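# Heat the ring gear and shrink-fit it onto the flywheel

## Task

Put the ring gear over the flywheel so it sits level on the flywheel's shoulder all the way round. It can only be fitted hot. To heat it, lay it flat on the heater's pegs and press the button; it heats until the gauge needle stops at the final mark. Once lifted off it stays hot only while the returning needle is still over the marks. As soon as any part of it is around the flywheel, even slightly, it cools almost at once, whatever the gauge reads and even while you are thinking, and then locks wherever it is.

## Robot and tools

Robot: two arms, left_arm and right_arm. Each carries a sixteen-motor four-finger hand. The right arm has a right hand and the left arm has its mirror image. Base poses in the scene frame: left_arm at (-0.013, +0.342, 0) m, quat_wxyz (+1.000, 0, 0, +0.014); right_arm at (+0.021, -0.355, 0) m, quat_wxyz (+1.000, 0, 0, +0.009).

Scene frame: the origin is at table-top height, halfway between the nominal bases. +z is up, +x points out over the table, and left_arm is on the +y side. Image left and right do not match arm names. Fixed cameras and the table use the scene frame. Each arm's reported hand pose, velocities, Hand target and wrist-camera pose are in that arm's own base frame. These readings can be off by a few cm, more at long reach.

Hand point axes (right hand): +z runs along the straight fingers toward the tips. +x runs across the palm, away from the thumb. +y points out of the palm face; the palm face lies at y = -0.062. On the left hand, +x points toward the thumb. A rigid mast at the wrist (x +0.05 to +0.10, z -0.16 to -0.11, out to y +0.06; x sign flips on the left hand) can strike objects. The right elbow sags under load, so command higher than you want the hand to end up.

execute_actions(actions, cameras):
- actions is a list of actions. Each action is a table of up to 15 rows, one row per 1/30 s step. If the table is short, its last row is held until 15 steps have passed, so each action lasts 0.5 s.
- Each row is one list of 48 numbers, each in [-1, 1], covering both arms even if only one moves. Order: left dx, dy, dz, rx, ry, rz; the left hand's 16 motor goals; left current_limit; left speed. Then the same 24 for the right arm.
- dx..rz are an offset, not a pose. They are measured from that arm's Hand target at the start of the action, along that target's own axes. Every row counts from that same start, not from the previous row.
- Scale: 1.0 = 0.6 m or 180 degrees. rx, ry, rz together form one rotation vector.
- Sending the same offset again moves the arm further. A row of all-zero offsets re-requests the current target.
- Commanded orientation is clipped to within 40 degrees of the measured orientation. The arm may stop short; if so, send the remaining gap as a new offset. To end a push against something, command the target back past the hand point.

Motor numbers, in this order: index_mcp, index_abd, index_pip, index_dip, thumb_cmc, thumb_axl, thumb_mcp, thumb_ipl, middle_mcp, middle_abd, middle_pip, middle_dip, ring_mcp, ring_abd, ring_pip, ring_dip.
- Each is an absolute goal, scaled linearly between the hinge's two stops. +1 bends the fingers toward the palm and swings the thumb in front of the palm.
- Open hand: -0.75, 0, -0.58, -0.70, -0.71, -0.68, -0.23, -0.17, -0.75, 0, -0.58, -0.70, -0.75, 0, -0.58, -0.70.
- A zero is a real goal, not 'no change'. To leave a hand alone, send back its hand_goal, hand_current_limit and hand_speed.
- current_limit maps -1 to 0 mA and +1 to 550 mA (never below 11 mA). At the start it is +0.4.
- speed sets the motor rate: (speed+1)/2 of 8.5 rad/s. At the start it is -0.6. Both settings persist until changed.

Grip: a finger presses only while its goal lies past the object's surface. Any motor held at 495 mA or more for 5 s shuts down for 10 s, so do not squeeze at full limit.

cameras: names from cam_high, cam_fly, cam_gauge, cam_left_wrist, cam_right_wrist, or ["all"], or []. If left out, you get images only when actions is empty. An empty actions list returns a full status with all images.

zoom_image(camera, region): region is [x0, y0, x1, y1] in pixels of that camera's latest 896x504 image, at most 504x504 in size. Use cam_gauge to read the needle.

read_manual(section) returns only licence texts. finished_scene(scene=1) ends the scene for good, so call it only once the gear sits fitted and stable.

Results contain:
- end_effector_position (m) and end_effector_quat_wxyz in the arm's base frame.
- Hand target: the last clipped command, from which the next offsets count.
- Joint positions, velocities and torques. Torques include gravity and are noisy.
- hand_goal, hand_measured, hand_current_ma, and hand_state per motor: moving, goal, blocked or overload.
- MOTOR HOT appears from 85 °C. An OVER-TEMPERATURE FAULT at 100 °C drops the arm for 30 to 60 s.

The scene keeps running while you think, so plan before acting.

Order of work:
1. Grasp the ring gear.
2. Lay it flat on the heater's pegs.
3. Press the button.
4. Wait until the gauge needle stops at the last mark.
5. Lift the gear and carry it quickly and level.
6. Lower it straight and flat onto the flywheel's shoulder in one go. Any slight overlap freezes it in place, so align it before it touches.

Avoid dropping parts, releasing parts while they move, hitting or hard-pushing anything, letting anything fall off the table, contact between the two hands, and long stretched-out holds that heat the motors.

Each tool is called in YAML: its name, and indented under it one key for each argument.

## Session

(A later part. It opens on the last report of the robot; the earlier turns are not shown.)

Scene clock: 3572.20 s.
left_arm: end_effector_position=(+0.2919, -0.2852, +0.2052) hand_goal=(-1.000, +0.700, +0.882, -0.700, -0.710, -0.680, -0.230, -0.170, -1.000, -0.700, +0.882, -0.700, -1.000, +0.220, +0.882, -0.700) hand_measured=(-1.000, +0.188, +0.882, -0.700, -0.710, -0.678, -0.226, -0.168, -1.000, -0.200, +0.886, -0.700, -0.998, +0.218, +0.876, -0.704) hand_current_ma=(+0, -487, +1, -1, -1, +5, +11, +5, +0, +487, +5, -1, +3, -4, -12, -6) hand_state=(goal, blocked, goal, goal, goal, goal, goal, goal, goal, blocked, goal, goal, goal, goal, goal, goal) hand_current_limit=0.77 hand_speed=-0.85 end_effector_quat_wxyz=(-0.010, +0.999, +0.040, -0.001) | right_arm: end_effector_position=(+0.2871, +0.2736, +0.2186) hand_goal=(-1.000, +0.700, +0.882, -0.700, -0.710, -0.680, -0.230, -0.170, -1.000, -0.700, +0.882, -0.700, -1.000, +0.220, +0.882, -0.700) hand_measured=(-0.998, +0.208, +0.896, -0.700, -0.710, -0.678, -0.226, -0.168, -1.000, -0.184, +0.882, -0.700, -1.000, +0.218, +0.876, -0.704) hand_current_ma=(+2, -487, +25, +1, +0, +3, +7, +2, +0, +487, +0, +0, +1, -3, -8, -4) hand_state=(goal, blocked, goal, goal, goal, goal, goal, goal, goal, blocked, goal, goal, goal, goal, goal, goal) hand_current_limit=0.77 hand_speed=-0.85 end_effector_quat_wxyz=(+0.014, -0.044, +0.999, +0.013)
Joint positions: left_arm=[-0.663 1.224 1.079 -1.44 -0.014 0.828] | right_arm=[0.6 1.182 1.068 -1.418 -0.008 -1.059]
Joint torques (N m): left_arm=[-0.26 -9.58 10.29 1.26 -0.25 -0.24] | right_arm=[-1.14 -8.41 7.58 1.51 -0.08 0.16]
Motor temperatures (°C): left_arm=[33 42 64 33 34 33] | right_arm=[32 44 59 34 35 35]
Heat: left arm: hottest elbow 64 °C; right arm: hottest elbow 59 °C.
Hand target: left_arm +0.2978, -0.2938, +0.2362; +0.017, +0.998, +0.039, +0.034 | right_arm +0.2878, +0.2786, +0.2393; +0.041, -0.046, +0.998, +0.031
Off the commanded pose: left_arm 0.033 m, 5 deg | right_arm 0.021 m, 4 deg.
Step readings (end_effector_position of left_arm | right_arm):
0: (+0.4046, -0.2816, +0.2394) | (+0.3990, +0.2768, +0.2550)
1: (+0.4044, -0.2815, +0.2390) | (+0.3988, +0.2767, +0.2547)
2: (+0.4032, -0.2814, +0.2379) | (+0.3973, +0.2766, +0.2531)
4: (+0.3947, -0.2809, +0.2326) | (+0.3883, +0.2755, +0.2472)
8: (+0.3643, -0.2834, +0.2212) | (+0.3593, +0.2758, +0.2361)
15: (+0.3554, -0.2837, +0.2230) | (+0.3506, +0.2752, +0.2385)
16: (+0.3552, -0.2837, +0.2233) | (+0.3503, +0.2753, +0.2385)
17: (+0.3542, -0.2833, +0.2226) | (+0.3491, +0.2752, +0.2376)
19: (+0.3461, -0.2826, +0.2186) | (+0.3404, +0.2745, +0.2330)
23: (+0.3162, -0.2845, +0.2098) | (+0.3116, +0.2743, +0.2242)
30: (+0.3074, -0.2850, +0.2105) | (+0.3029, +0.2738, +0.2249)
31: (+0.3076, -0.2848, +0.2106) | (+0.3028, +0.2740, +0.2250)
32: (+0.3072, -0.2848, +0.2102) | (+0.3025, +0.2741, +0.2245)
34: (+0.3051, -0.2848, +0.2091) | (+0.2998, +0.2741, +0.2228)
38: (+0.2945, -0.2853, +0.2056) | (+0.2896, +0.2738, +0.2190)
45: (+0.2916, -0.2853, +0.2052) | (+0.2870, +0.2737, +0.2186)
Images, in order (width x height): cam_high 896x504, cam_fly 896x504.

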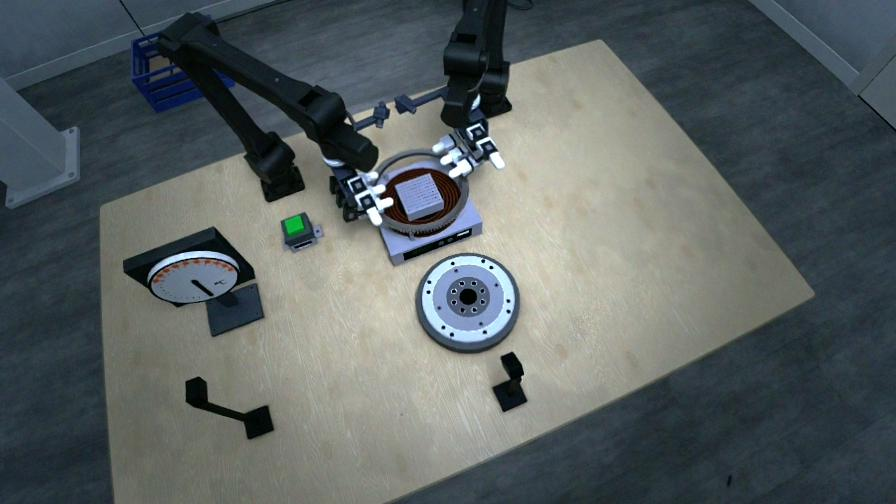

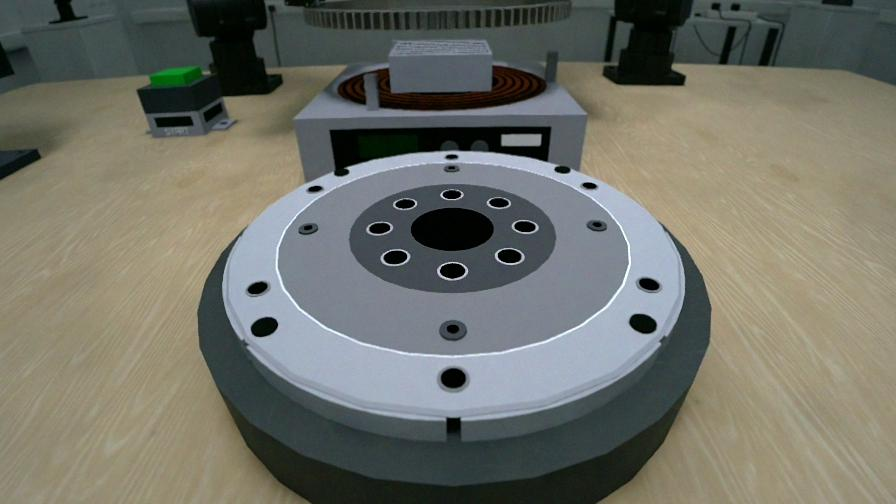

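execute_actions:
  actions:
    - [[-0.0186,-0.0015,0.015,0,0,0,-1,0.7,0.882,-0.7,-0.71,-0.68,-0.23,-0.17,-1,-0.7,0.882,-0.7,-1,0.22,0.882,-0.7,0.77,-0.85,0.0186,0.0015,0.015,0,0,0,-1,0.7,0.882,-0.7,-0.71,-0.68,-0.23,-0.17,-1,-0.7,0.882,-0.7,-1,0.22,0.882,-0.7,0.77,-0.85]]
    - [[0,0,0.025,0,0,0,-1,0.7,0.882,-0.7,-0.71,-0.68,-0.23,-0.17,-1,-0.7,0.882,-0.7,-1,0.22,0.882,-0.7,0.77,-0.85,0,0,0.025,0,0,0,-1,0.7,0.882,-0.7,-0.71,-0.68,-0.23,-0.17,-1,-0.7,0.882,-0.7,-1,0.22,0.882,-0.7,0.77,-0.85]]
  cameras: ["cam_fly","cam_high"]

zoom_image:
  camera: "cam_fly"
  region: [280, 0, 620, 190]

zoom_image:
  camera: "cam_high"
  region: [360, 140, 500, 270]

Scene clock: 3589.13 s.
left_arm: end_effector_position=(+0.2806, -0.2850, +0.1853) hand_goal=(-1.000, +0.700, +0.882, -0.700, -0.710, -0.680, -0.230, -0.170, -1.000, -0.700, +0.882, -0.700, -1.000, +0.220, +0.882, -0.700) hand_measured=(-1.000, +0.188, +0.884, -0.700, -0.710, -0.678, -0.226, -0.168, -1.000, -0.200, +0.884, -0.700, -0.998, +0.218, +0.876, -0.704) hand_current_ma=(+0, -487, +2, -1, -1, +5, +11, +5, +0, +487, +4, -1, +3, -4, -12, -6) hand_state=(goal, blocked, goal, goal, goal, goal, goal, goal, goal, blocked, goal, goal, goal, goal, goal, goal) hand_current_limit=0.77 hand_speed=-0.85 end_effector_quat_wxyz=(-0.009, +0.999, +0.040, +0.003) | right_arm: end_effector_position=(+0.2760, +0.2742, +0.1982) hand_goal=(-1.000, +0.700, +0.882, -0.700, -0.710, -0.680, -0.230, -0.170, -1.000, -0.700, +0.882, -0.700, -1.000, +0.220, +0.882, -0.700) hand_measured=(-0.998, +0.208, +0.898, -0.700, -0.710, -0.678, -0.226, -0.168, -1.000, -0.184, +0.882, -0.700, -1.000, +0.218, +0.876, -0.704) hand_current_ma=(+3, -487, +29, +1, +0, +3, +7, +2, +0, +487, +1, +0, +1, -3, -8, -4) hand_state=(goal, blocked, goal, goal, goal, goal, goal, goal, goal, blocked, goal, goal, goal, goal, goal, goal) hand_current_limit=0.77 hand_speed=-0.85 end_effector_quat_wxyz=(+0.019, -0.044, +0.999, +0.014)
Joint positions: left_arm=[-0.685 1.204 1.008 -1.382 -0.017 0.806] | right_arm=[0.623 1.16 0.996 -1.359 -0.003 -1.037]
Joint torques (N m): left_arm=[-0.56 -8.12 10.28 1.28 -0.04 -0.11] | right_arm=[0.21 -7.94 7.49 1.68 -0.2 0.17]
Motor temperatures (°C): left_arm=[33 41 62 33 34 33] | right_arm=[32 43 59 34 35 35]
Heat: left arm: hottest elbow 62 °C; right arm: hottest elbow 59 °C.
Hand target: left_arm +0.2882, -0.2947, +0.2115; +0.018, +0.998, +0.040, +0.034 | right_arm +0.2785, +0.2801, +0.2145; +0.041, -0.046, +0.998, +0.031
Off the commanded pose: left_arm 0.029 m, 5 deg | right_arm 0.018 m, 3 deg.
Step readings (end_effector_position of left_arm | right_arm):
0: (+0.2919, -0.2852, +0.2052) | (+0.2871, +0.2736, +0.2186)
1: (+0.2919, -0.2852, +0.2052) | (+0.2870, +0.2737, +0.2186)
2: (+0.2917, -0.2852, +0.2048) | (+0.2868, +0.2737, +0.2183)
4: (+0.2901, -0.2853, +0.2029) | (+0.2849, +0.2738, +0.2161)
8: (+0.2824, -0.2851, +0.1975) | (+0.2774, +0.2739, +0.2109)
15: (+0.2803, -0.2854, +0.1960) | (+0.2754, +0.2740, +0.2091)
16: (+0.2805, -0.2853, +0.1961) | (+0.2756, +0.2741, +0.2091)
17: (+0.2806, -0.2854, +0.1956) | (+0.2758, +0.2740, +0.2085)
19: (+0.2812, -0.2853, +0.1932) | (+0.2766, +0.2742, +0.2060)
23: (+0.2805, -0.2850, +0.1868) | (+0.2759, +0.2739, +0.1996)
30: (+0.2805, -0.2850, +0.1853) | (+0.2758, +0.2741, +0.1982)
Images, in order (width x height): cam_high 896x504, cam_fly 896x504.

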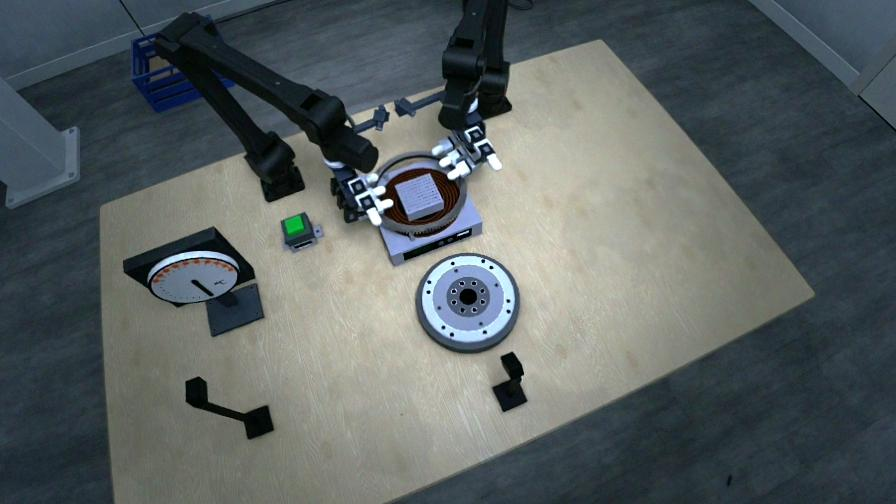

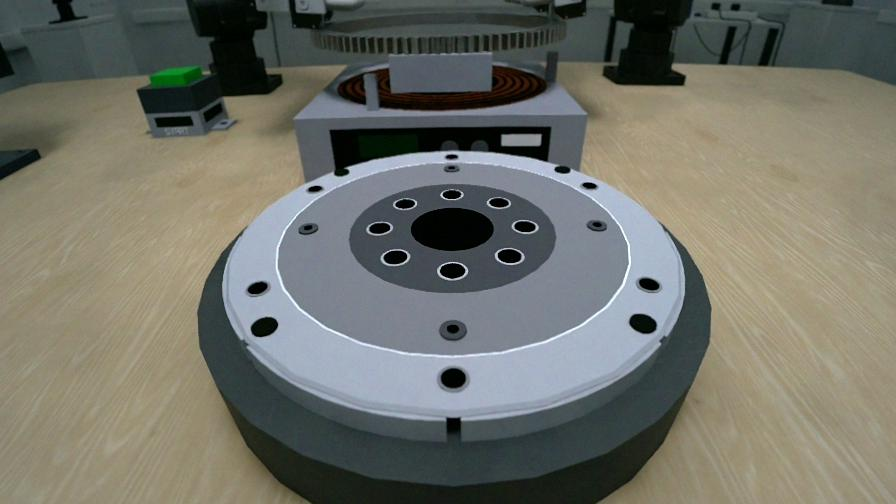

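Scaled by 1.482 from the camera's 896x504 image, which has a finer 1280x720 frame.

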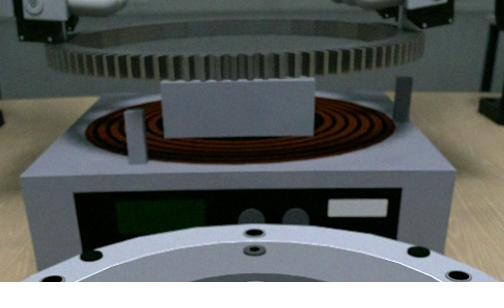

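Scaled by 3.600 from the camera's 896x504 image, which has a finer 1280x720 frame.

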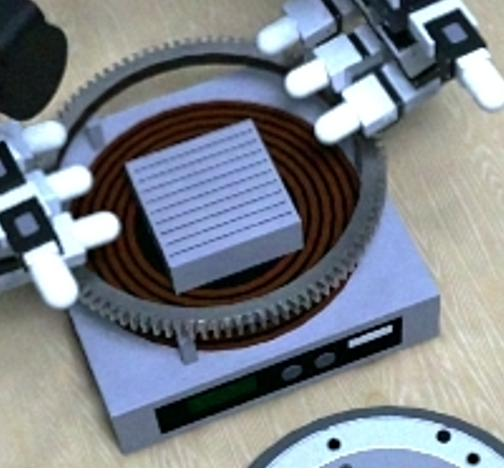

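execute_actions:
  actions:
    - [[0,0,0.0183,0,-0.004,0,-1,0.7,0.882,-0.7,-0.71,-0.68,-0.23,-0.17,-1,-0.7,0.882,-0.7,-1,0.22,0.882,-0.7,0.77,-0.85,0,0,0.0183,0,0.004,0,-1,0.7,0.882,-0.7,-0.71,-0.68,-0.23,-0.17,-1,-0.7,0.882,-0.7,-1,0.22,0.882,-0.7,0.77,-0.85]]
    - [[0,0,0.0117,0,-0.002,0,-1,0.7,0.882,-0.7,-0.71,-0.68,-0.23,-0.17,-1,-0.7,0.882,-0.7,-1,0.22,0.882,-0.7,0.77,-0.85,0,0,0.0117,0,0.002,0,-1,0.7,0.882,-0.7,-0.71,-0.68,-0.23,-0.17,-1,-0.7,0.882,-0.7,-1,0.22,0.882,-0.7,0.77,-0.85]]
  cameras: ["cam_fly","cam_high"]

zoom_image:
  camera: "cam_fly"
  region: [280, 0, 620, 190]

zoom_image:
  camera: "cam_high"
  region: [360, 140, 500, 270]

Scene clock: 3598.30 s.
left_arm: end_effector_position=(+0.2787, -0.2852, +0.1728) hand_goal=(-1.000, +0.700, +0.882, -0.700, -0.710, -0.680, -0.230, -0.170, -1.000, -0.700, +0.882, -0.700, -1.000, +0.220, +0.882, -0.700) hand_measured=(-1.000, +0.188, +0.884, -0.700, -0.710, -0.678, -0.226, -0.168, -1.000, -0.200, +0.882, -0.700, -0.998, +0.218, +0.876, -0.704) hand_current_ma=(+0, -487, +1, -1, -1, +5, +11, +5, +0, +487, +1, -1, +3, -4, -12, -6) hand_state=(goal, blocked, goal, goal, goal, goal, goal, goal, goal, blocked, goal, goal, goal, goal, goal, goal) hand_current_limit=0.77 hand_speed=-0.85 end_effector_quat_wxyz=(-0.006, +0.999, +0.040, +0.000) | right_arm: end_effector_position=(+0.2747, +0.2742, +0.1860) hand_goal=(-1.000, +0.700, +0.882, -0.700, -0.710, -0.680, -0.230, -0.170, -1.000, -0.700, +0.882, -0.700, -1.000, +0.220, +0.882, -0.700) hand_measured=(-0.998, +0.208, +0.898, -0.700, -0.710, -0.678, -0.226, -0.168, -1.000, -0.184, +0.882, -0.700, -1.000, +0.218, +0.876, -0.704) hand_current_ma=(+1, -487, +29, +1, +0, +3, +7, +2, +0, +487, +0, +0, +1, -3, -8, -4) hand_state=(goal, blocked, goal, goal, goal, goal, goal, goal, goal, blocked, goal, goal, goal, goal, goal, goal) hand_current_limit=0.77 hand_speed=-0.85 end_effector_quat_wxyz=(+0.017, -0.045, +0.999, +0.015)
Joint positions: left_arm=[-0.685 1.208 0.978 -1.348 -0.01 0.806] | right_arm=[0.623 1.165 0.967 -1.328 -0.007 -1.037]
Joint torques (N m): left_arm=[0.38 -7.3 10.26 1.44 0.07 -0.08] | right_arm=[-0.15 -5.95 7.66 1.81 -0.36 0.1]
Motor temperatures (°C): left_arm=[33 40 63 33 34 33] | right_arm=[32 42 58 34 35 35]
Heat: left arm: hottest elbow 63 °C; right arm: hottest elbow 58 °C.
Hand target: left_arm +0.2894, -0.2952, +0.1936; +0.018, +0.999, +0.039, +0.025 | right_arm +0.2799, +0.2813, +0.1967; +0.032, -0.046, +0.998, +0.030
Off the commanded pose: left_arm 0.025 m, 4 deg | right_arm 0.014 m, 2 deg.
Step readings (end_effector_position of left_arm | right_arm):
0: (+0.2806, -0.2850, +0.1853) | (+0.2760, +0.2742, +0.1982)
1: (+0.2806, -0.2850, +0.1853) | (+0.2760, +0.2742, +0.1982)
2: (+0.2806, -0.2850, +0.1849) | (+0.2760, +0.2742, +0.1980)
4: (+0.2806, -0.2851, +0.1833) | (+0.2761, +0.2743, +0.1964)
8: (+0.2794, -0.2849, +0.1796) | (+0.2751, +0.2740, +0.1927)
15: (+0.2792, -0.2851, +0.1788) | (+0.2749, +0.2741, +0.1919)
16: (+0.2792, -0.2851, +0.1788) | (+0.2749, +0.2741, +0.1919)
17: (+0.2792, -0.2851, +0.1787) | (+0.2749, +0.2741, +0.1918)
19: (+0.2793, -0.2851, +0.1777) | (+0.2750, +0.2741, +0.1907)
23: (+0.2787, -0.2851, +0.1745) | (+0.2747, +0.2741, +0.1875)
30: (+0.2787, -0.2852, +0.1728) | (+0.2747, +0.2742, +0.1860)
Images, in order (width x height): cam_high 896x504, cam_fly 896x504.

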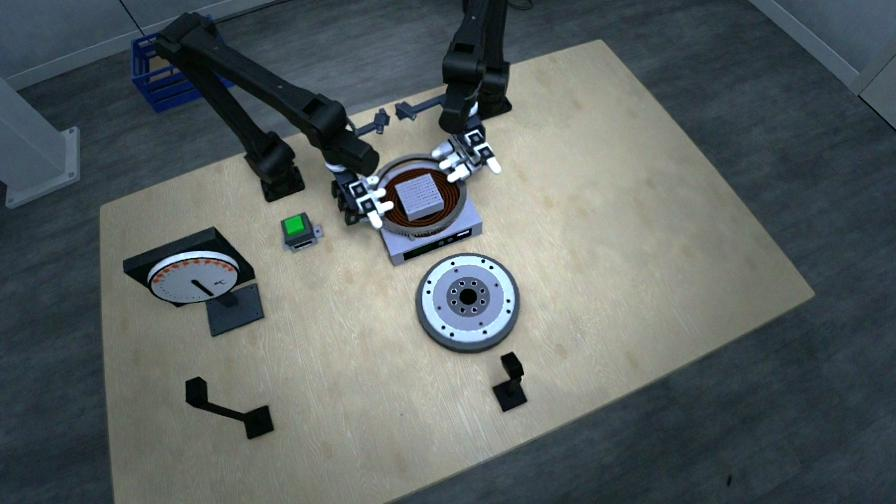

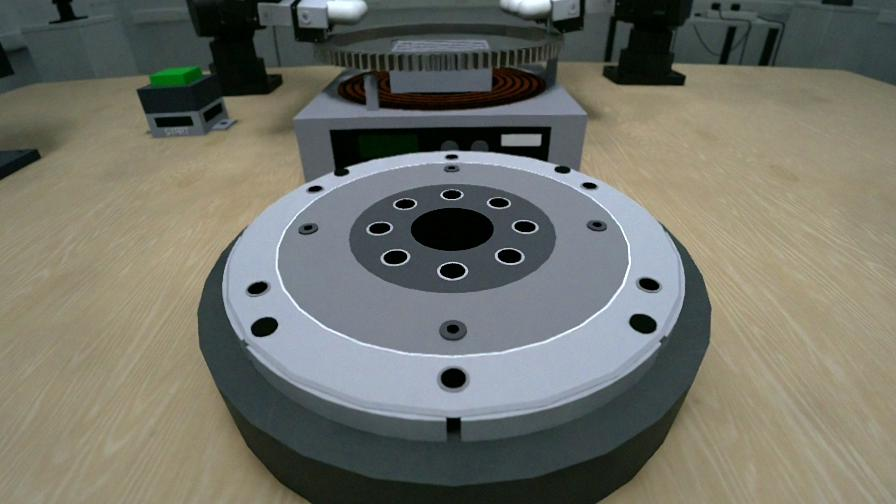

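Scaled by 1.482 from the camera's 896x504 image, which has a finer 1280x720 frame.

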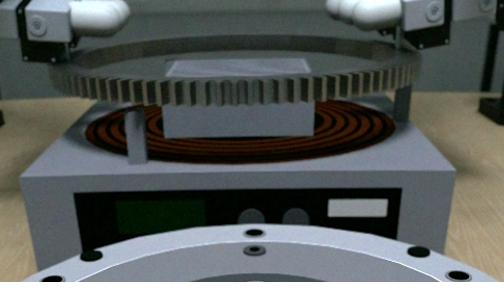

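Scaled by 3.600 from the camera's 896x504 image, which has a finer 1280x720 frame.

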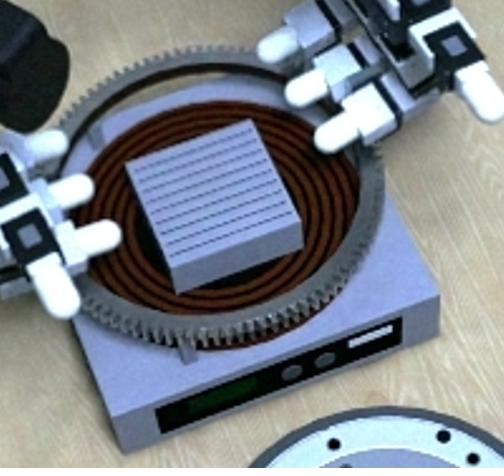

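execute_actions:
  actions:
    - [[0.002,0,0.0117,0,-0.002,0,-1,0.7,0.882,-0.7,-0.71,-0.68,-0.23,-0.17,-1,-0.7,0.882,-0.7,-1,0.22,0.882,-0.7,0.77,-0.85,-0.002,0,0.0117,0,0.002,0,-1,0.7,0.882,-0.7,-0.71,-0.68,-0.23,-0.17,-1,-0.7,0.882,-0.7,-1,0.22,0.882,-0.7,0.77,-0.85]]
    - [[0,0,0.0083,0,-0.002,0,-1,0.7,0.882,-0.7,-0.71,-0.68,-0.23,-0.17,-1,-0.7,0.882,-0.7,-1,0.22,0.882,-0.7,0.77,-0.85,0,0,0.0083,0,0.002,0,-1,0.7,0.882,-0.7,-0.71,-0.68,-0.23,-0.17,-1,-0.7,0.882,-0.7,-1,0.22,0.882,-0.7,0.77,-0.85]]
  cameras: ["cam_fly","cam_high"]

zoom_image:
  camera: "cam_fly"
  region: [280, 0, 620, 190]

zoom_image:
  camera: "cam_high"
  region: [360, 140, 500, 270]

Scene clock: 3613.97 s.
left_arm: end_effector_position=(+0.2787, -0.2850, +0.1665) hand_goal=(-1.000, +0.700, +0.882, -0.700, -0.710, -0.680, -0.230, -0.170, -1.000, -0.700, +0.882, -0.700, -1.000, +0.220, +0.882, -0.700) hand_measured=(-1.000, +0.188, +0.886, -0.700, -0.710, -0.678, -0.226, -0.168, -1.000, -0.200, +0.886, -0.700, -0.998, +0.218, +0.876, -0.704) hand_current_ma=(+0, -487, +6, -1, -1, +5, +11, +5, +0, +487, +6, -1, +3, -4, -12, -6) hand_state=(goal, blocked, goal, goal, goal, goal, goal, goal, goal, blocked, goal, goal, goal, goal, goal, goal) hand_current_limit=0.77 hand_speed=-0.85 end_effector_quat_wxyz=(-0.007, +0.999, +0.040, -0.003) | right_arm: end_effector_position=(+0.2751, +0.2746, +0.1803) hand_goal=(-1.000, +0.700, +0.882, -0.700, -0.710, -0.680, -0.230, -0.170, -1.000, -0.700, +0.882, -0.700, -1.000, +0.220, +0.882, -0.700) hand_measured=(-1.000, +0.208, +0.900, -0.700, -0.710, -0.678, -0.226, -0.168, -1.000, -0.184, +0.884, -0.700, -1.000, +0.218, +0.876, -0.704) hand_current_ma=(+1, -487, +33, +1, +0, +3, +7, +2, +0, +487, +1, +0, +1, -3, -8, -4) hand_state=(goal, blocked, goal, goal, goal, goal, goal, goal, goal, blocked, goal, goal, goal, goal, goal, goal) hand_current_limit=0.77 hand_speed=-0.85 end_effector_quat_wxyz=(+0.014, -0.044, +0.999, +0.014)
Joint positions: left_arm=[-0.683 1.216 0.968 -1.336 -0.006 0.806] | right_arm=[0.623 1.174 0.959 -1.317 -0.009 -1.037]
Joint torques (N m): left_arm=[0.15 -7.12 9.48 1.85 0.27 0.02] | right_arm=[-0.97 -5.54 7.08 2.18 -0.61 0.06]
Motor temperatures (°C): left_arm=[33 39 61 33 34 33] | right_arm=[32 42 57 34 35 35]
Heat: left arm: hottest elbow 61 °C; right arm: hottest elbow 57 °C.
Hand target: left_arm +0.2912, -0.2955, +0.1816; +0.018, +0.999, +0.039, +0.018 | right_arm +0.2817, +0.2821, +0.1848; +0.025, -0.046, +0.998, +0.030
Off the commanded pose: left_arm 0.022 m, 4 deg | right_arm 0.011 m, 2 deg.
Step readings (end_effector_position of left_arm | right_arm):
0: (+0.2787, -0.2852, +0.1728) | (+0.2747, +0.2742, +0.1860)
1: (+0.2787, -0.2852, +0.1728) | (+0.2748, +0.2742, +0.1860)
2: (+0.2787, -0.2852, +0.1727) | (+0.2748, +0.2742, +0.1858)
4: (+0.2787, -0.2852, +0.1715) | (+0.2750, +0.2744, +0.1847)
8: (+0.2784, -0.2852, +0.1673) | (+0.2751, +0.2746, +0.1802)
15: (+0.2786, -0.2852, +0.1669) | (+0.2751, +0.2746, +0.1802)
16: (+0.2785, -0.2852, +0.1669) | (+0.2751, +0.2746, +0.1802)
17: (+0.2785, -0.2852, +0.1669) | (+0.2751, +0.2746, +0.1802)
19: (+0.2785, -0.2852, +0.1666) | (+0.2751, +0.2746, +0.1802)
23: (+0.2787, -0.2850, +0.1665) | (+0.2752, +0.2746, +0.1803)
30: (+0.2787, -0.2850, +0.1665) | (+0.2751, +0.2746, +0.1803)
Images, in order (width x height): cam_high 896x504, cam_fly 896x504.

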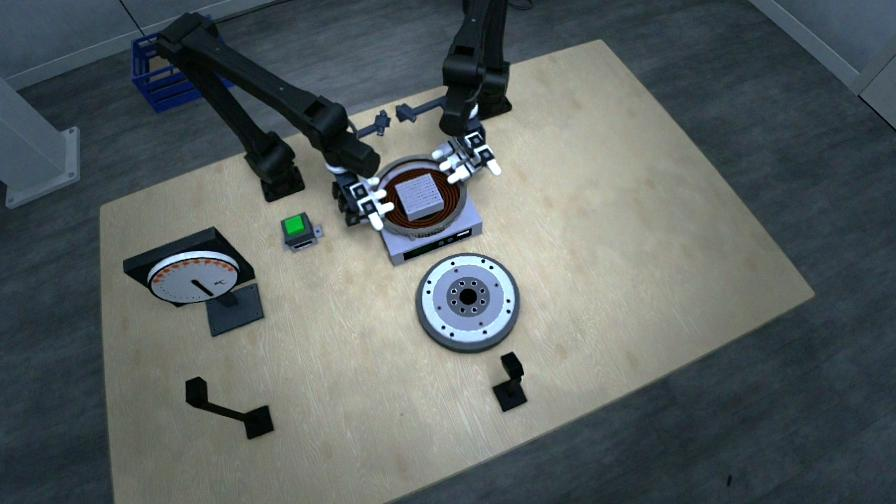

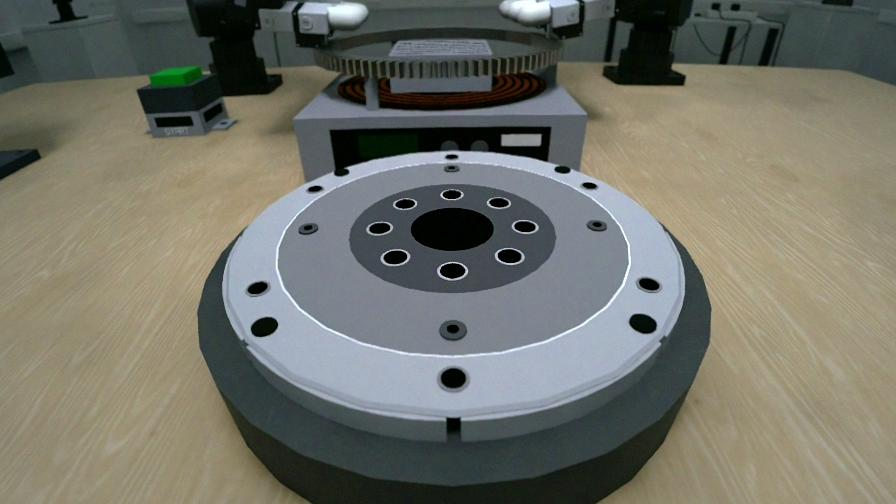

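Scaled by 1.482 from the camera's 896x504 image, which has a finer 1280x720 frame.

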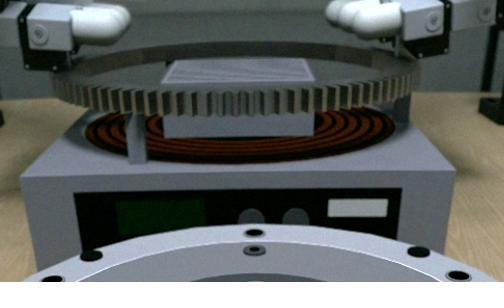

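Scaled by 3.600 from the camera's 896x504 image, which has a finer 1280x720 frame.

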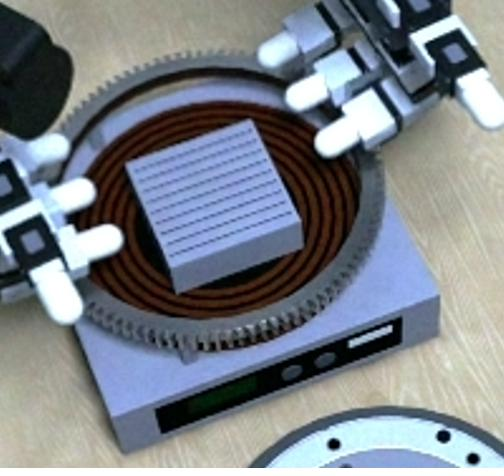

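execute_actions:
  actions:
    - [[0,0,0.0083,0,-0.001,0,-1,0.7,0.882,-0.7,-0.71,-0.68,-0.23,-0.17,-1,-0.7,0.882,-0.7,-1,0.22,0.882,-0.7,0.77,-0.85,0,0,0.0083,0,0.001,0,-1,0.7,0.882,-0.7,-0.71,-0.68,-0.23,-0.17,-1,-0.7,0.882,-0.7,-1,0.22,0.882,-0.7,0.77,-0.85]]
  cameras: ["cam_fly","cam_high","cam_gauge"]

zoom_image:
  camera: "cam_fly"
  region: [300, 10, 590, 170]

Scene clock: 3620.63 s.
left_arm: end_effector_position=(+0.2786, -0.2849, +0.1662) hand_goal=(-1.000, +0.700, +0.882, -0.700, -0.710, -0.680, -0.230, -0.170, -1.000, -0.700, +0.882, -0.700, -1.000, +0.220, +0.882, -0.700) hand_measured=(-1.000, +0.188, +0.888, -0.700, -0.710, -0.678, -0.226, -0.168, -1.000, -0.200, +0.888, -0.700, -0.998, +0.218, +0.876, -0.704) hand_current_ma=(+0, -487, +13, -1, -1, +5, +11, +5, +0, +487, +12, -1, +3, -4, -12, -6) hand_state=(goal, blocked, goal, goal, goal, goal, goal, goal, goal, blocked, goal, goal, goal, goal, goal, goal) hand_current_limit=0.77 hand_speed=-0.85 end_effector_quat_wxyz=(-0.006, +0.999, +0.041, -0.004) | right_arm: end_effector_position=(+0.2752, +0.2746, +0.1801) hand_goal=(-1.000, +0.700, +0.882, -0.700, -0.710, -0.680, -0.230, -0.170, -1.000, -0.700, +0.882, -0.700, -1.000, +0.220, +0.882, -0.700) hand_measured=(-1.000, +0.208, +0.900, -0.700, -0.710, -0.678, -0.226, -0.168, -1.000, -0.184, +0.884, -0.700, -1.000, +0.218, +0.876, -0.704) hand_current_ma=(+1, -487, +33, +1, +0, +3, +7, +2, +0, +487, +2, +0, +1, -3, -8, -4) hand_state=(goal, blocked, goal, goal, goal, goal, goal, goal, goal, blocked, goal, goal, goal, goal, goal, goal) hand_current_limit=0.77 hand_speed=-0.85 end_effector_quat_wxyz=(+0.014, -0.044, +0.999, +0.015)
Joint positions: left_arm=[-0.683 1.216 0.967 -1.335 -0.005 0.806] | right_arm=[0.622 1.174 0.958 -1.316 -0.01 -1.037]
Joint torques (N m): left_arm=[-0.26 -6.48 8.98 2.41 0.33 -0.01] | right_arm=[-0.91 -4.07 6.38 2.52 -0.6 -0.01]
Motor temperatures (°C): left_arm=[33 39 61 33 34 33] | right_arm=[32 41 57 34 35 35]
Heat: left arm: hottest elbow 61 °C; right arm: hottest elbow 57 °C.
Hand target: left_arm +0.2913, -0.2957, +0.1767; +0.018, +0.999, +0.039, +0.017 | right_arm +0.2820, +0.2825, +0.1799; +0.024, -0.046, +0.998, +0.030
Off the commanded pose: left_arm 0.020 m, 4 deg | right_arm 0.010 m, 2 deg.
Step readings (end_effector_position of left_arm | right_arm):
0: (+0.2787, -0.2850, +0.1665) | (+0.2751, +0.2746, +0.1803)
1: (+0.2786, -0.2850, +0.1666) | (+0.2752, +0.2747, +0.1803)
2: (+0.2786, -0.2850, +0.1664) | (+0.2752, +0.2747, +0.1803)
4: (+0.2786, -0.2849, +0.1663) | (+0.2752, +0.2746, +0.1801)
8: (+0.2787, -0.2848, +0.1662) | (+0.2752, +0.2746, +0.1801)
15: (+0.2786, -0.2849, +0.1662) | (+0.2752, +0.2746, +0.1801)
Images, in order (width x height): cam_high 896x504, cam_fly 896x504, cam_gauge 896x504.

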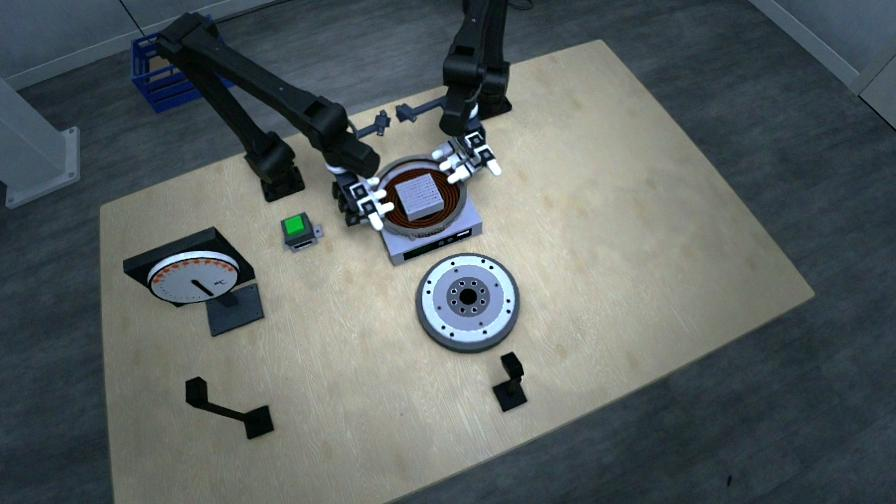

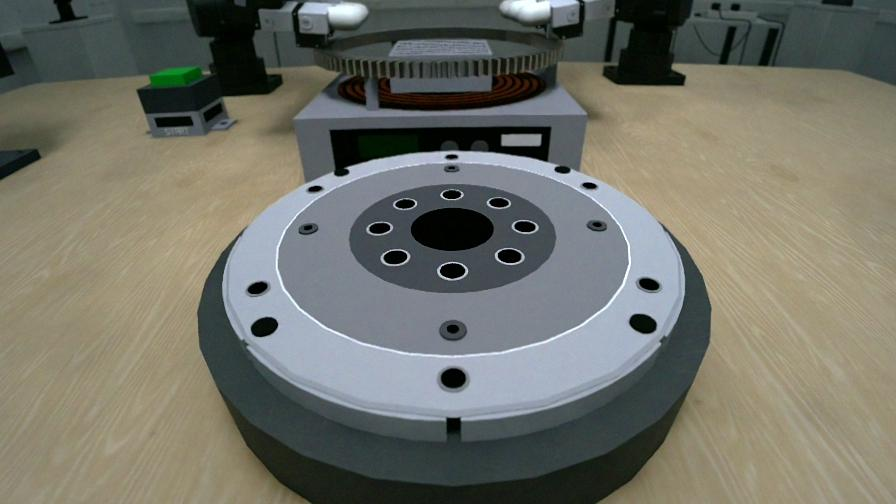

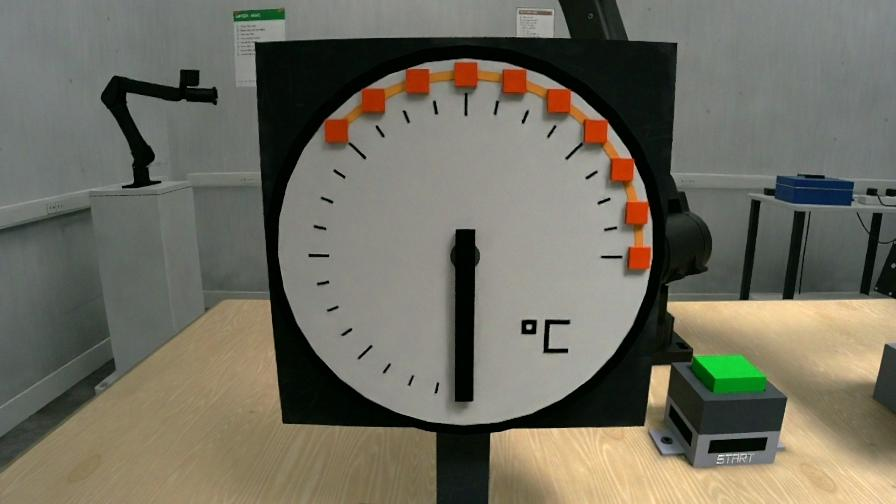

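Scaled by 1.738 from the camera's 896x504 image, which has a finer 1280x720 frame.

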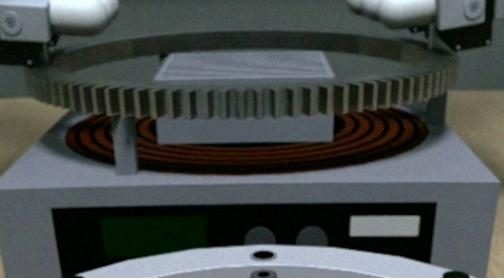

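execute_actions:
  actions:
    - [[0.0298,0.0276,-0.0544,-0.0162,0.0174,0,-1,0.7,0.882,-0.7,-0.71,-0.68,-0.23,-0.17,-1,-0.7,0.882,-0.7,-1,0.22,0.882,-0.7,0.77,-0.85,-0.0352,0.0204,-0.0544,-0.012,-0.0206,0,-1,0.7,0.882,-0.7,-0.71,-0.68,-0.23,-0.17,-1,-0.7,0.882,-0.7,-1,0.22,0.882,-0.7,0.77,-0.85]]
  cameras: []

Scene clock: 3676.33 s.
left_arm: end_effector_position=(+0.2787, -0.2848, +0.1663) hand_goal=(-1.000, +0.700, +0.882, -0.700, -0.710, -0.680, -0.230, -0.170, -1.000, -0.700, +0.882, -0.700, -1.000, +0.220, +0.882, -0.700) hand_measured=(-1.000, +0.188, +0.888, -0.700, -0.710, -0.678, -0.226, -0.168, -1.000, -0.200, +0.888, -0.700, -0.998, +0.218, +0.876, -0.704) hand_current_ma=(+0, -487, +13, -1, -1, +5, +11, +5, +0, +487, +12, -1, +3, -4, -12, -6) hand_state=(goal, blocked, goal, goal, goal, goal, goal, goal, goal, blocked, goal, goal, goal, goal, goal, goal) hand_current_limit=0.77 hand_speed=-0.85 end_effector_quat_wxyz=(-0.006, +0.999, +0.041, -0.004) | right_arm: end_effector_position=(+0.2755, +0.2744, +0.1802) hand_goal=(-1.000, +0.700, +0.882, -0.700, -0.710, -0.680, -0.230, -0.170, -1.000, -0.700, +0.882, -0.700, -1.000, +0.220, +0.882, -0.700) hand_measured=(-1.000, +0.208, +0.900, -0.700, -0.710, -0.678, -0.226, -0.168, -1.000, -0.184, +0.884, -0.700, -1.000, +0.218, +0.876, -0.704) hand_current_ma=(+1, -487, +33, +1, +0, +3, +7, +2, +0, +487, +2, +0, +1, -3, -8, -4) hand_state=(goal, blocked, goal, goal, goal, goal, goal, goal, goal, blocked, goal, goal, goal, goal, goal, goal) hand_current_limit=0.77 hand_speed=-0.85 end_effector_quat_wxyz=(+0.013, -0.043, +0.999, +0.016)
Joint positions: left_arm=[-0.682 1.216 0.967 -1.335 -0.004 0.806] | right_arm=[0.62 1.174 0.958 -1.316 -0.012 -1.037]
Joint torques (N m): left_arm=[1.96 -6.89 14.08 2.22 0.25 -0.01] | right_arm=[-1.85 -6.3 11.1 2.58 -0.5 0.02]
Motor temperatures (°C): left_arm=[33 38 58 33 34 33] | right_arm=[32 39 53 35 35 35]
Heat: left arm: hottest elbow 58 °C; right arm: hottest elbow 53 °C.
Hand target: left_arm +0.3093, -0.3096, +0.2105; +0.043, +0.997, +0.039, +0.045 | right_arm +0.3004, +0.2945, +0.2142; +0.055, -0.046, +0.996, +0.050
Off the commanded pose: left_arm 0.059 m, 8 deg | right_arm 0.047 m, 6 deg.
Step readings (end_effector_position of left_arm | right_arm):
0: (+0.2786, -0.2849, +0.1662) | (+0.2752, +0.2746, +0.1801)
1: (+0.2786, -0.2849, +0.1662) | (+0.2752, +0.2746, +0.1801)
2: (+0.2786, -0.2849, +0.1662) | (+0.2752, +0.2746, +0.1801)
4: (+0.2787, -0.2848, +0.1662) | (+0.2753, +0.2745, +0.1802)
8: (+0.2787, -0.2848, +0.1663) | (+0.2755, +0.2744, +0.1802)
15: (+0.2787, -0.2848, +0.1663) | (+0.2755, +0.2744, +0.1802)
No camera images: "cameras" was empty.

execute_actions:
  actions:
    - [[0.0091,0.0087,-0.0388,-0.0037,0.0039,0,-1,0.7,0.882,-0.7,-0.71,-0.68,-0.23,-0.17,-1,-0.7,0.882,-0.7,-1,0.22,0.882,-0.7,0.77,-0.85,-0.0144,0.009,-0.0438,-0.0038,-0.0066,0,-1,0.7,0.882,-0.7,-0.71,-0.68,-0.23,-0.17,-1,-0.7,0.882,-0.7,-1,0.22,0.882,-0.7,0.77,-0.85]]
    - [[0.0499,0.005,-0.0238,0,0,0,-1,0.7,0.882,-0.7,-0.71,-0.68,-0.23,-0.17,-1,-0.7,0.882,-0.7,-1,0.22,0.882,-0.7,0.77,-0.85,-0.0505,-0.0012,-0.0212,0,0,0,-1,0.7,0.882,-0.7,-0.71,-0.68,-0.23,-0.17,-1,-0.7,0.882,-0.7,-1,0.22,0.882,-0.7,0.77,-0.85]]
    - [[0.0746,0.0041,0.0067,0,0,0,-1,0.7,0.882,-0.7,-0.71,-0.68,-0.23,-0.17,-1,-0.7,0.882,-0.7,-1,0.22,0.882,-0.7,0.77,-0.85,-0.0743,-0.0058,0.0082,0,0,0,-1,0.7,0.882,-0.7,-0.71,-0.68,-0.23,-0.17,-1,-0.7,0.882,-0.7,-1,0.22,0.882,-0.7,0.77,-0.85]]
    - [[0.0746,0.0041,0.0067,0,0,0,-1,0.7,0.882,-0.7,-0.71,-0.68,-0.23,-0.17,-1,-0.7,0.882,-0.7,-1,0.22,0.882,-0.7,0.77,-0.85,-0.0743,-0.0058,0.0082,0,0,0,-1,0.7,0.882,-0.7,-0.71,-0.68,-0.23,-0.17,-1,-0.7,0.882,-0.7,-1,0.22,0.882,-0.7,0.77,-0.85]]
    - [[0.0746,0.0041,0.0067,0,0,0,-1,0.7,0.882,-0.7,-0.71,-0.68,-0.23,-0.17,-1,-0.7,0.882,-0.7,-1,0.22,0.882,-0.7,0.77,-0.85,-0.0743,-0.0058,0.0082,0,0,0,-1,0.7,0.882,-0.7,-0.71,-0.68,-0.23,-0.17,-1,-0.7,0.882,-0.7,-1,0.22,0.882,-0.7,0.77,-0.85]]
    - [[0.0746,0.0041,0.0067,0,0,0,-1,0.7,0.882,-0.7,-0.71,-0.68,-0.23,-0.17,-1,-0.7,0.882,-0.7,-1,0.22,0.882,-0.7,0.77,-0.85,-0.0743,-0.0058,0.0082,0,0,0,-1,0.7,0.882,-0.7,-0.71,-0.68,-0.23,-0.17,-1,-0.7,0.882,-0.7,-1,0.22,0.882,-0.7,0.77,-0.85]]
    - [[0.0746,0.0041,0.0067,0,0,0,-1,0.7,0.882,-0.7,-0.71,-0.68,-0.23,-0.17,-1,-0.7,0.882,-0.7,-1,0.22,0.882,-0.7,0.77,-0.85,-0.0743,-0.0058,0.0082,0,0,0,-1,0.7,0.882,-0.7,-0.71,-0.68,-0.23,-0.17,-1,-0.7,0.882,-0.7,-1,0.22,0.882,-0.7,0.77,-0.85]]
    - [[0.0746,0.0041,0.0067,0,0,0,-1,0.7,0.882,-0.7,-0.71,-0.68,-0.23,-0.17,-1,-0.7,0.882,-0.7,-1,0.22,0.882,-0.7,0.77,-0.85,-0.0743,-0.0058,0.0082,0,0,0,-1,0.7,0.882,-0.7,-0.71,-0.68,-0.23,-0.17,-1,-0.7,0.882,-0.7,-1,0.22,0.882,-0.7,0.77,-0.85]]
    - [[-0.0433,-0.0232,0.0765,0.0102,-0.0169,0,-1,0.7,0.882,-0.7,-0.71,-0.68,-0.23,-0.17,-1,-0.7,0.882,-0.7,-1,0.22,0.882,-0.7,0.77,-0.85,0.0461,-0.0161,0.0752,0.0058,0.0184,0,-1,0.7,0.882,-0.7,-0.71,-0.68,-0.23,-0.17,-1,-0.7,0.882,-0.7,-1,0.22,0.882,-0.7,0.77,-0.85]]
  cameras: ["cam_fly"]

Scene clock: 3703.50 s.
left_arm: end_effector_position=(+0.5857, -0.2793, +0.1670) hand_goal=(-1.000, +0.700, +0.882, -0.700, -0.710, -0.680, -0.230, -0.170, -1.000, -0.700, +0.882, -0.700, -1.000, +0.220, +0.882, -0.700) hand_measured=(-1.000, +0.188, +0.886, -0.700, -0.710, -0.678, -0.226, -0.168, -1.000, -0.200, +0.886, -0.702, -0.998, +0.218, +0.876, -0.704) hand_current_ma=(+0, -487, +7, -1, -1, +5, +11, +5, +0, +487, +6, -1, +3, -4, -12, -6) hand_state=(goal, blocked, goal, goal, goal, goal, goal, goal, goal, blocked, goal, goal, goal, goal, goal, goal) hand_current_limit=0.77 hand_speed=-0.85 end_effector_quat_wxyz=(+0.010, +0.999, +0.052, -0.014) | right_arm: end_effector_position=(+0.5823, +0.2787, +0.1866) hand_goal=(-1.000, +0.700, +0.882, -0.700, -0.710, -0.680, -0.230, -0.170, -1.000, -0.700, +0.882, -0.700, -1.000, +0.220, +0.882, -0.700) hand_measured=(-1.000, +0.208, +0.890, -0.700, -0.710, -0.678, -0.226, -0.168, -1.000, -0.184, +0.878, -0.702, -1.000, +0.218, +0.876, -0.704) hand_current_ma=(+0, -487, +13, +1, +0, +3, +7, +2, +0, +487, -4, -1, +1, -3, -8, -4) hand_state=(goal, blocked, goal, goal, goal, goal, goal, goal, goal, blocked, goal, goal, goal, goal, goal, goal) hand_current_limit=0.77 hand_speed=-0.85 end_effector_quat_wxyz=(+0.007, -0.034, +0.999, +0.029)
Joint positions: left_arm=[-0.332 1.917 1.785 -1.457 0.03 1.136] | right_arm=[0.314 1.904 1.805 -1.442 -0.051 -1.324]
Joint torques (N m): left_arm=[-1.9 -17.03 10.18 1.43 0.5 -0.09] | right_arm=[0.44 -18.32 7.8 1.37 -0.72 0.07]
Motor temperatures (°C): left_arm=[33 38 61 33 34 33] | right_arm=[32 39 58 35 35 35]
Heat: left arm: hottest elbow 61 °C; right arm: hottest elbow 58 °C.
Hand target: left_arm +0.5895, -0.2988, +0.2066; +0.033, +0.998, +0.039, +0.024 | right_arm +0.5832, +0.2967, +0.2139; +0.037, -0.047, +0.997, +0.046
Off the commanded pose: left_arm 0.044 m, 5 deg | right_arm 0.033 m, 4 deg.
Step readings (end_effector_position of left_arm | right_arm):
0: (+0.2787, -0.2848, +0.1663) | (+0.2755, +0.2744, +0.1802)
1: (+0.2788, -0.2849, +0.1665) | (+0.2755, +0.2744, +0.1802)
2: (+0.2789, -0.2850, +0.1667) | (+0.2757, +0.2746, +0.1806)
4: (+0.2793, -0.2852, +0.1673) | (+0.2758, +0.2747, +0.1810)
8: (+0.2828, -0.2858, +0.1713) | (+0.2785, +0.2740, +0.1830)
15: (+0.2860, -0.2858, +0.1751) | (+0.2825, +0.2738, +0.1871)
16: (+0.2861, -0.2858, +0.1752) | (+0.2826, +0.2739, +0.1875)
17: (+0.2865, -0.2858, +0.1761) | (+0.2828, +0.2737, +0.1879)
19: (+0.2909, -0.2851, +0.1800) | (+0.2867, +0.2736, +0.1916)
23: (+0.3094, -0.2850, +0.1922) | (+0.3049, +0.2737, +0.2029)
30: (+0.3183, -0.2849, +0.1985) | (+0.3145, +0.2736, +0.2093)
31: (+0.3180, -0.2851, +0.1979) | (+0.3141, +0.2737, +0.2083)
32: (+0.3187, -0.2852, +0.1972) | (+0.3147, +0.2736, +0.2076)
34: (+0.3256, -0.2848, +0.1960) | (+0.3217, +0.2735, +0.2061)
38: (+0.3497, -0.2846, +0.1947) | (+0.3453, +0.2739, +0.2052)
45: (+0.3584, -0.2847, +0.1942) | (+0.3543, +0.2743, +0.2054)
46: (+0.3586, -0.2847, +0.1942) | (+0.3543, +0.2744, +0.2054)
47: (+0.3597, -0.2848, +0.1945) | (+0.3555, +0.2744, +0.2056)
49: (+0.3676, -0.2845, +0.1957) | (+0.3638, +0.2742, +0.2062)
53: (+0.3944, -0.2836, +0.1971) | (+0.3899, +0.2745, +0.2079)
60: (+0.4044, -0.2839, +0.1941) | (+0.4002, +0.2751, +0.2055)
61: (+0.4046, -0.2839, +0.1940) | (+0.4004, +0.2751, +0.2055)
62: (+0.4057, -0.2840, +0.1944) | (+0.4015, +0.2750, +0.2055)
64: (+0.4133, -0.2839, +0.1955) | (+0.4096, +0.2748, +0.2062)
68: (+0.4405, -0.2829, +0.1966) | (+0.4359, +0.2750, +0.2079)
75: (+0.4508, -0.2832, +0.1921) | (+0.4463, +0.2756, +0.2045)
76: (+0.4510, -0.2833, +0.1920) | (+0.4467, +0.2756, +0.2041)
77: (+0.4520, -0.2832, +0.1924) | (+0.4477, +0.2755, +0.2043)
79: (+0.4592, -0.2833, +0.1938) | (+0.4555, +0.2756, +0.2054)
83: (+0.4868, -0.2824, +0.1957) | (+0.4822, +0.2756, +0.2075)
90: (+0.4981, -0.2823, +0.1907) | (+0.4935, +0.2761, +0.2034)
91: (+0.4979, -0.2824, +0.1904) | (+0.4935, +0.2762, +0.2030)
92: (+0.4986, -0.2825, +0.1905) | (+0.4940, +0.2761, +0.2027)
94: (+0.5055, -0.2827, +0.1918) | (+0.5014, +0.2763, +0.2036)
98: (+0.5333, -0.2817, +0.1939) | (+0.5283, +0.2761, +0.2061)
105: (+0.5452, -0.2814, +0.1893) | (+0.5404, +0.2767, +0.2033)
106: (+0.5450, -0.2816, +0.1888) | (+0.5402, +0.2768, +0.2027)
107: (+0.5454, -0.2817, +0.1890) | (+0.5407, +0.2768, +0.2023)
109: (+0.5525, -0.2820, +0.1902) | (+0.5483, +0.2770, +0.2031)
113: (+0.5805, -0.2810, +0.1924) | (+0.5755, +0.2770, +0.2056)
120: (+0.5923, -0.2807, +0.1872) | (+0.5872, +0.2775, +0.2014)
121: (+0.5919, -0.2808, +0.1867) | (+0.5868, +0.2774, +0.2006)
122: (+0.5918, -0.2808, +0.1862) | (+0.5868, +0.2775, +0.2001)
124: (+0.5919, -0.2807, +0.1849) | (+0.5871, +0.2776, +0.1994)
128: (+0.5900, -0.2801, +0.1761) | (+0.5869, +0.2777, +0.1956)
135: (+0.5851, -0.2792, +0.1671) | (+0.5817, +0.2785, +0.1864)
Images, in order (width x height): cam_fly 896x504.

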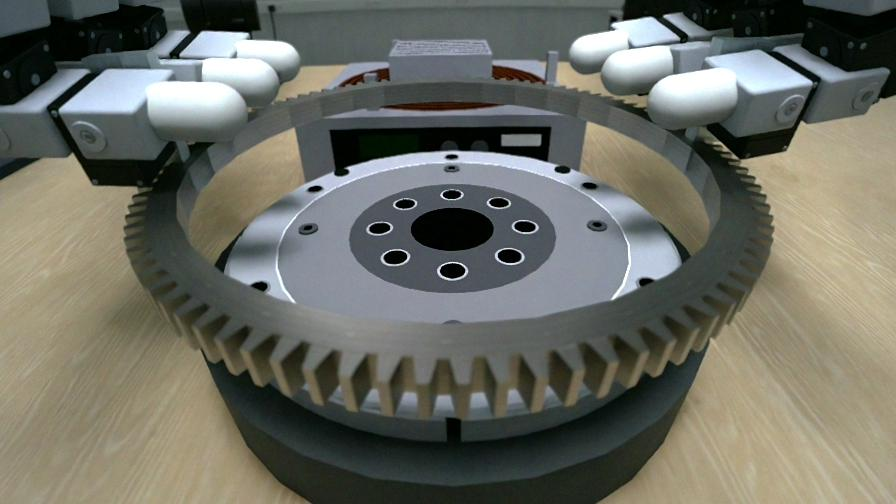

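execute_actions:
  actions:
    - [[-0.0071,-0.0013,0.0225,0.0097,0.0025,0,-1,0.7,0.882,-0.7,-0.71,-0.68,-0.23,-0.17,-1,-0.7,0.882,-0.7,-1,0.22,0.882,-0.7,0.77,-0.85,0.0071,0.0014,0.0258,0.01,-0.0013,0,-1,0.7,0.882,-0.7,-0.71,-0.68,-0.23,-0.17,-1,-0.7,0.882,-0.7,-1,0.22,0.882,-0.7,0.77,-0.85]]
    - [[-0.0071,-0.0013,0.0225,0,0,0,-1,0.7,0.882,-0.7,-0.71,-0.68,-0.23,-0.17,-1,-0.7,0.882,-0.7,-1,0.22,0.882,-0.7,0.77,-0.85,0.0071,0.0014,0.0258,0,0,0,-1,0.7,0.882,-0.7,-0.71,-0.68,-0.23,-0.17,-1,-0.7,0.882,-0.7,-1,0.22,0.882,-0.7,0.77,-0.85]]
  cameras: ["cam_fly"]

zoom_image:
  camera: "cam_fly"
  region: [390, 95, 510, 175]

zoom_image:
  camera: "cam_fly"
  region: [390, 340, 520, 470]

zoom_image:
  camera: "cam_fly"
  region: [160, 180, 290, 340]

zoom_image:
  camera: "cam_fly"
  region: [620, 180, 750, 340]

Scene clock: 3727.53 s.
left_arm: end_effector_position=(+0.5762, -0.2784, +0.1348) hand_goal=(-1.000, +0.700, +0.882, -0.700, -0.710, -0.680, -0.230, -0.170, -1.000, -0.700, +0.882, -0.700, -1.000, +0.220, +0.882, -0.700) hand_measured=(-1.000, +0.188, +0.886, -0.700, -0.710, -0.678, -0.226, -0.168, -1.000, -0.200, +0.888, -0.702, -0.998, +0.218, +0.876, -0.704) hand_current_ma=(+0, -487, +8, -1, -1, +5, +11, +5, +0, +487, +10, -1, +3, -4, -12, -6) hand_state=(goal, blocked, goal, goal, goal, goal, goal, goal, goal, blocked, goal, goal, goal, goal, goal, goal) hand_current_limit=0.77 hand_speed=-0.85 end_effector_quat_wxyz=(-0.006, +0.999, +0.047, -0.015) | right_arm: end_effector_position=(+0.5743, +0.2827, +0.1541) hand_goal=(-1.000, +0.700, +0.882, -0.700, -0.710, -0.680, -0.230, -0.170, -1.000, -0.700, +0.882, -0.700, -1.000, +0.220, +0.882, -0.700) hand_measured=(-1.000, +0.208, +0.892, -0.700, -0.710, -0.678, -0.226, -0.168, -1.000, -0.184, +0.886, -0.702, -1.000, +0.218, +0.876, -0.704) hand_current_ma=(+0, -487, +18, +1, +0, +3, +7, +2, +0, +487, +5, -1, +1, -3, -8, -4) hand_state=(goal, blocked, goal, goal, goal, goal, goal, goal, goal, blocked, goal, goal, goal, goal, goal, goal) hand_current_limit=0.77 hand_speed=-0.85 end_effector_quat_wxyz=(+0.009, -0.040, +0.999, +0.015)
Joint positions: left_arm=[-0.344 1.917 1.707 -1.393 0 1.132] | right_arm=[0.332 1.904 1.726 -1.368 -0.023 -1.318]
Joint torques (N m): left_arm=[-0.73 -18.9 10.07 1.33 0.43 -0.21] | right_arm=[0.03 -17.55 7.57 1.51 -0.53 0.2]
Motor temperatures (°C): left_arm=[33 40 60 33 34 33] | right_arm=[32 42 56 34 36 35]
Heat: left arm: hottest elbow 60 °C; right arm: hottest elbow 56 °C.
Hand target: left_arm +0.5823, -0.2991, +0.1791; +0.018, +0.999, +0.039, +0.028 | right_arm +0.5767, +0.3002, +0.1826; +0.040, -0.046, +0.998, +0.031
Off the commanded pose: left_arm 0.049 m, 6 deg | right_arm 0.034 m, 4 deg.
Step readings (end_effector_position of left_arm | right_arm):
0: (+0.5857, -0.2793, +0.1670) | (+0.5823, +0.2787, +0.1866)
1: (+0.5856, -0.2792, +0.1668) | (+0.5822, +0.2786, +0.1864)
2: (+0.5858, -0.2791, +0.1660) | (+0.5824, +0.2786, +0.1855)
4: (+0.5862, -0.2792, +0.1634) | (+0.5826, +0.2793, +0.1820)
8: (+0.5825, -0.2790, +0.1550) | (+0.5797, +0.2809, +0.1741)
15: (+0.5801, -0.2784, +0.1510) | (+0.5774, +0.2820, +0.1710)
16: (+0.5803, -0.2785, +0.1511) | (+0.5776, +0.2820, +0.1708)
17: (+0.5806, -0.2784, +0.1501) | (+0.5779, +0.2820, +0.1698)
19: (+0.5813, -0.2784, +0.1472) | (+0.5789, +0.2821, +0.1666)
23: (+0.5778, -0.2784, +0.1382) | (+0.5759, +0.2823, +0.1575)
30: (+0.5759, -0.2784, +0.1348) | (+0.5741, +0.2827, +0.1541)
Images, in order (width x height): cam_fly 896x504.

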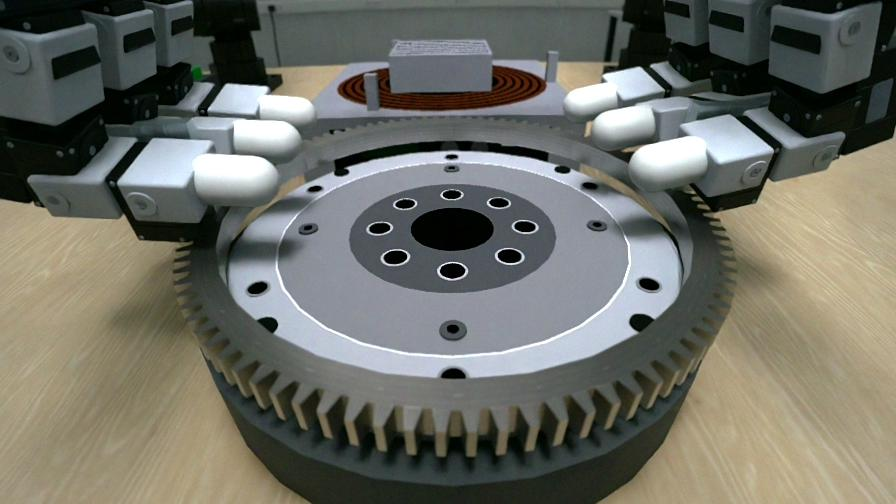

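Scaled by 4.200 from the camera's 896x504 image, which has a finer 1280x720 frame.

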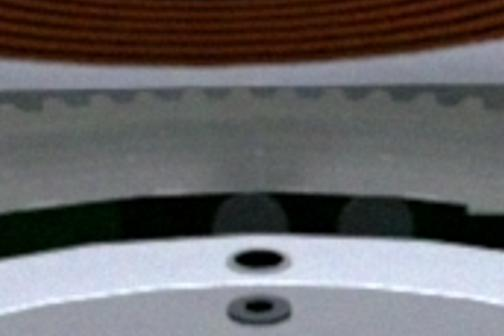

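Scaled by 3.877 from the camera's 896x504 image, which has a finer 1280x720 frame.

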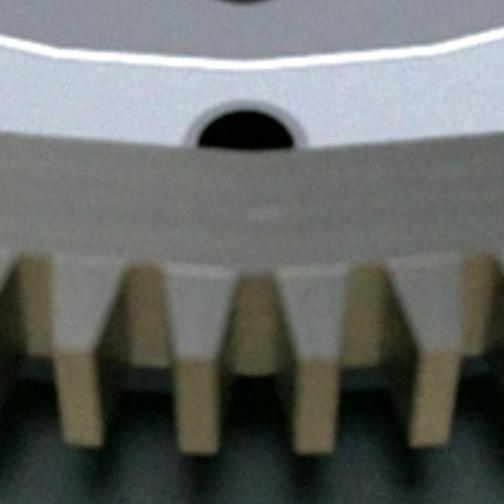

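Scaled by 3.150 from the camera's 896x504 image, which has a finer 1280x720 frame.

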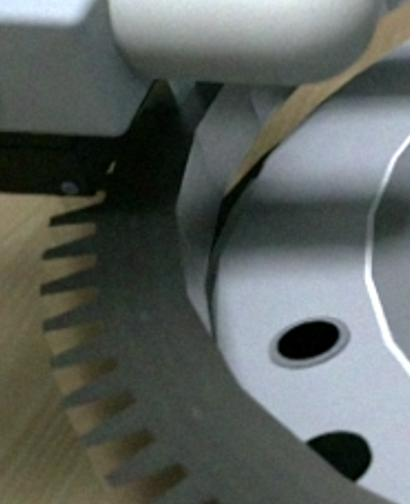

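Scaled by 3.150 from the camera's 896x504 image, which has a finer 1280x720 frame.

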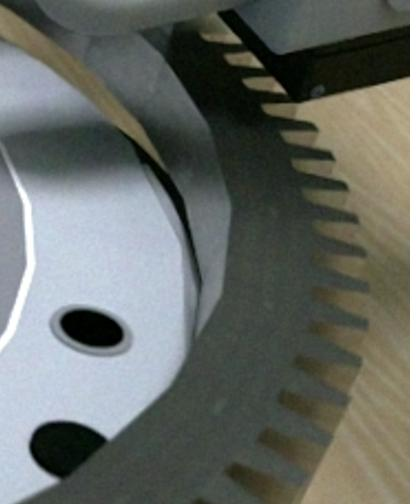

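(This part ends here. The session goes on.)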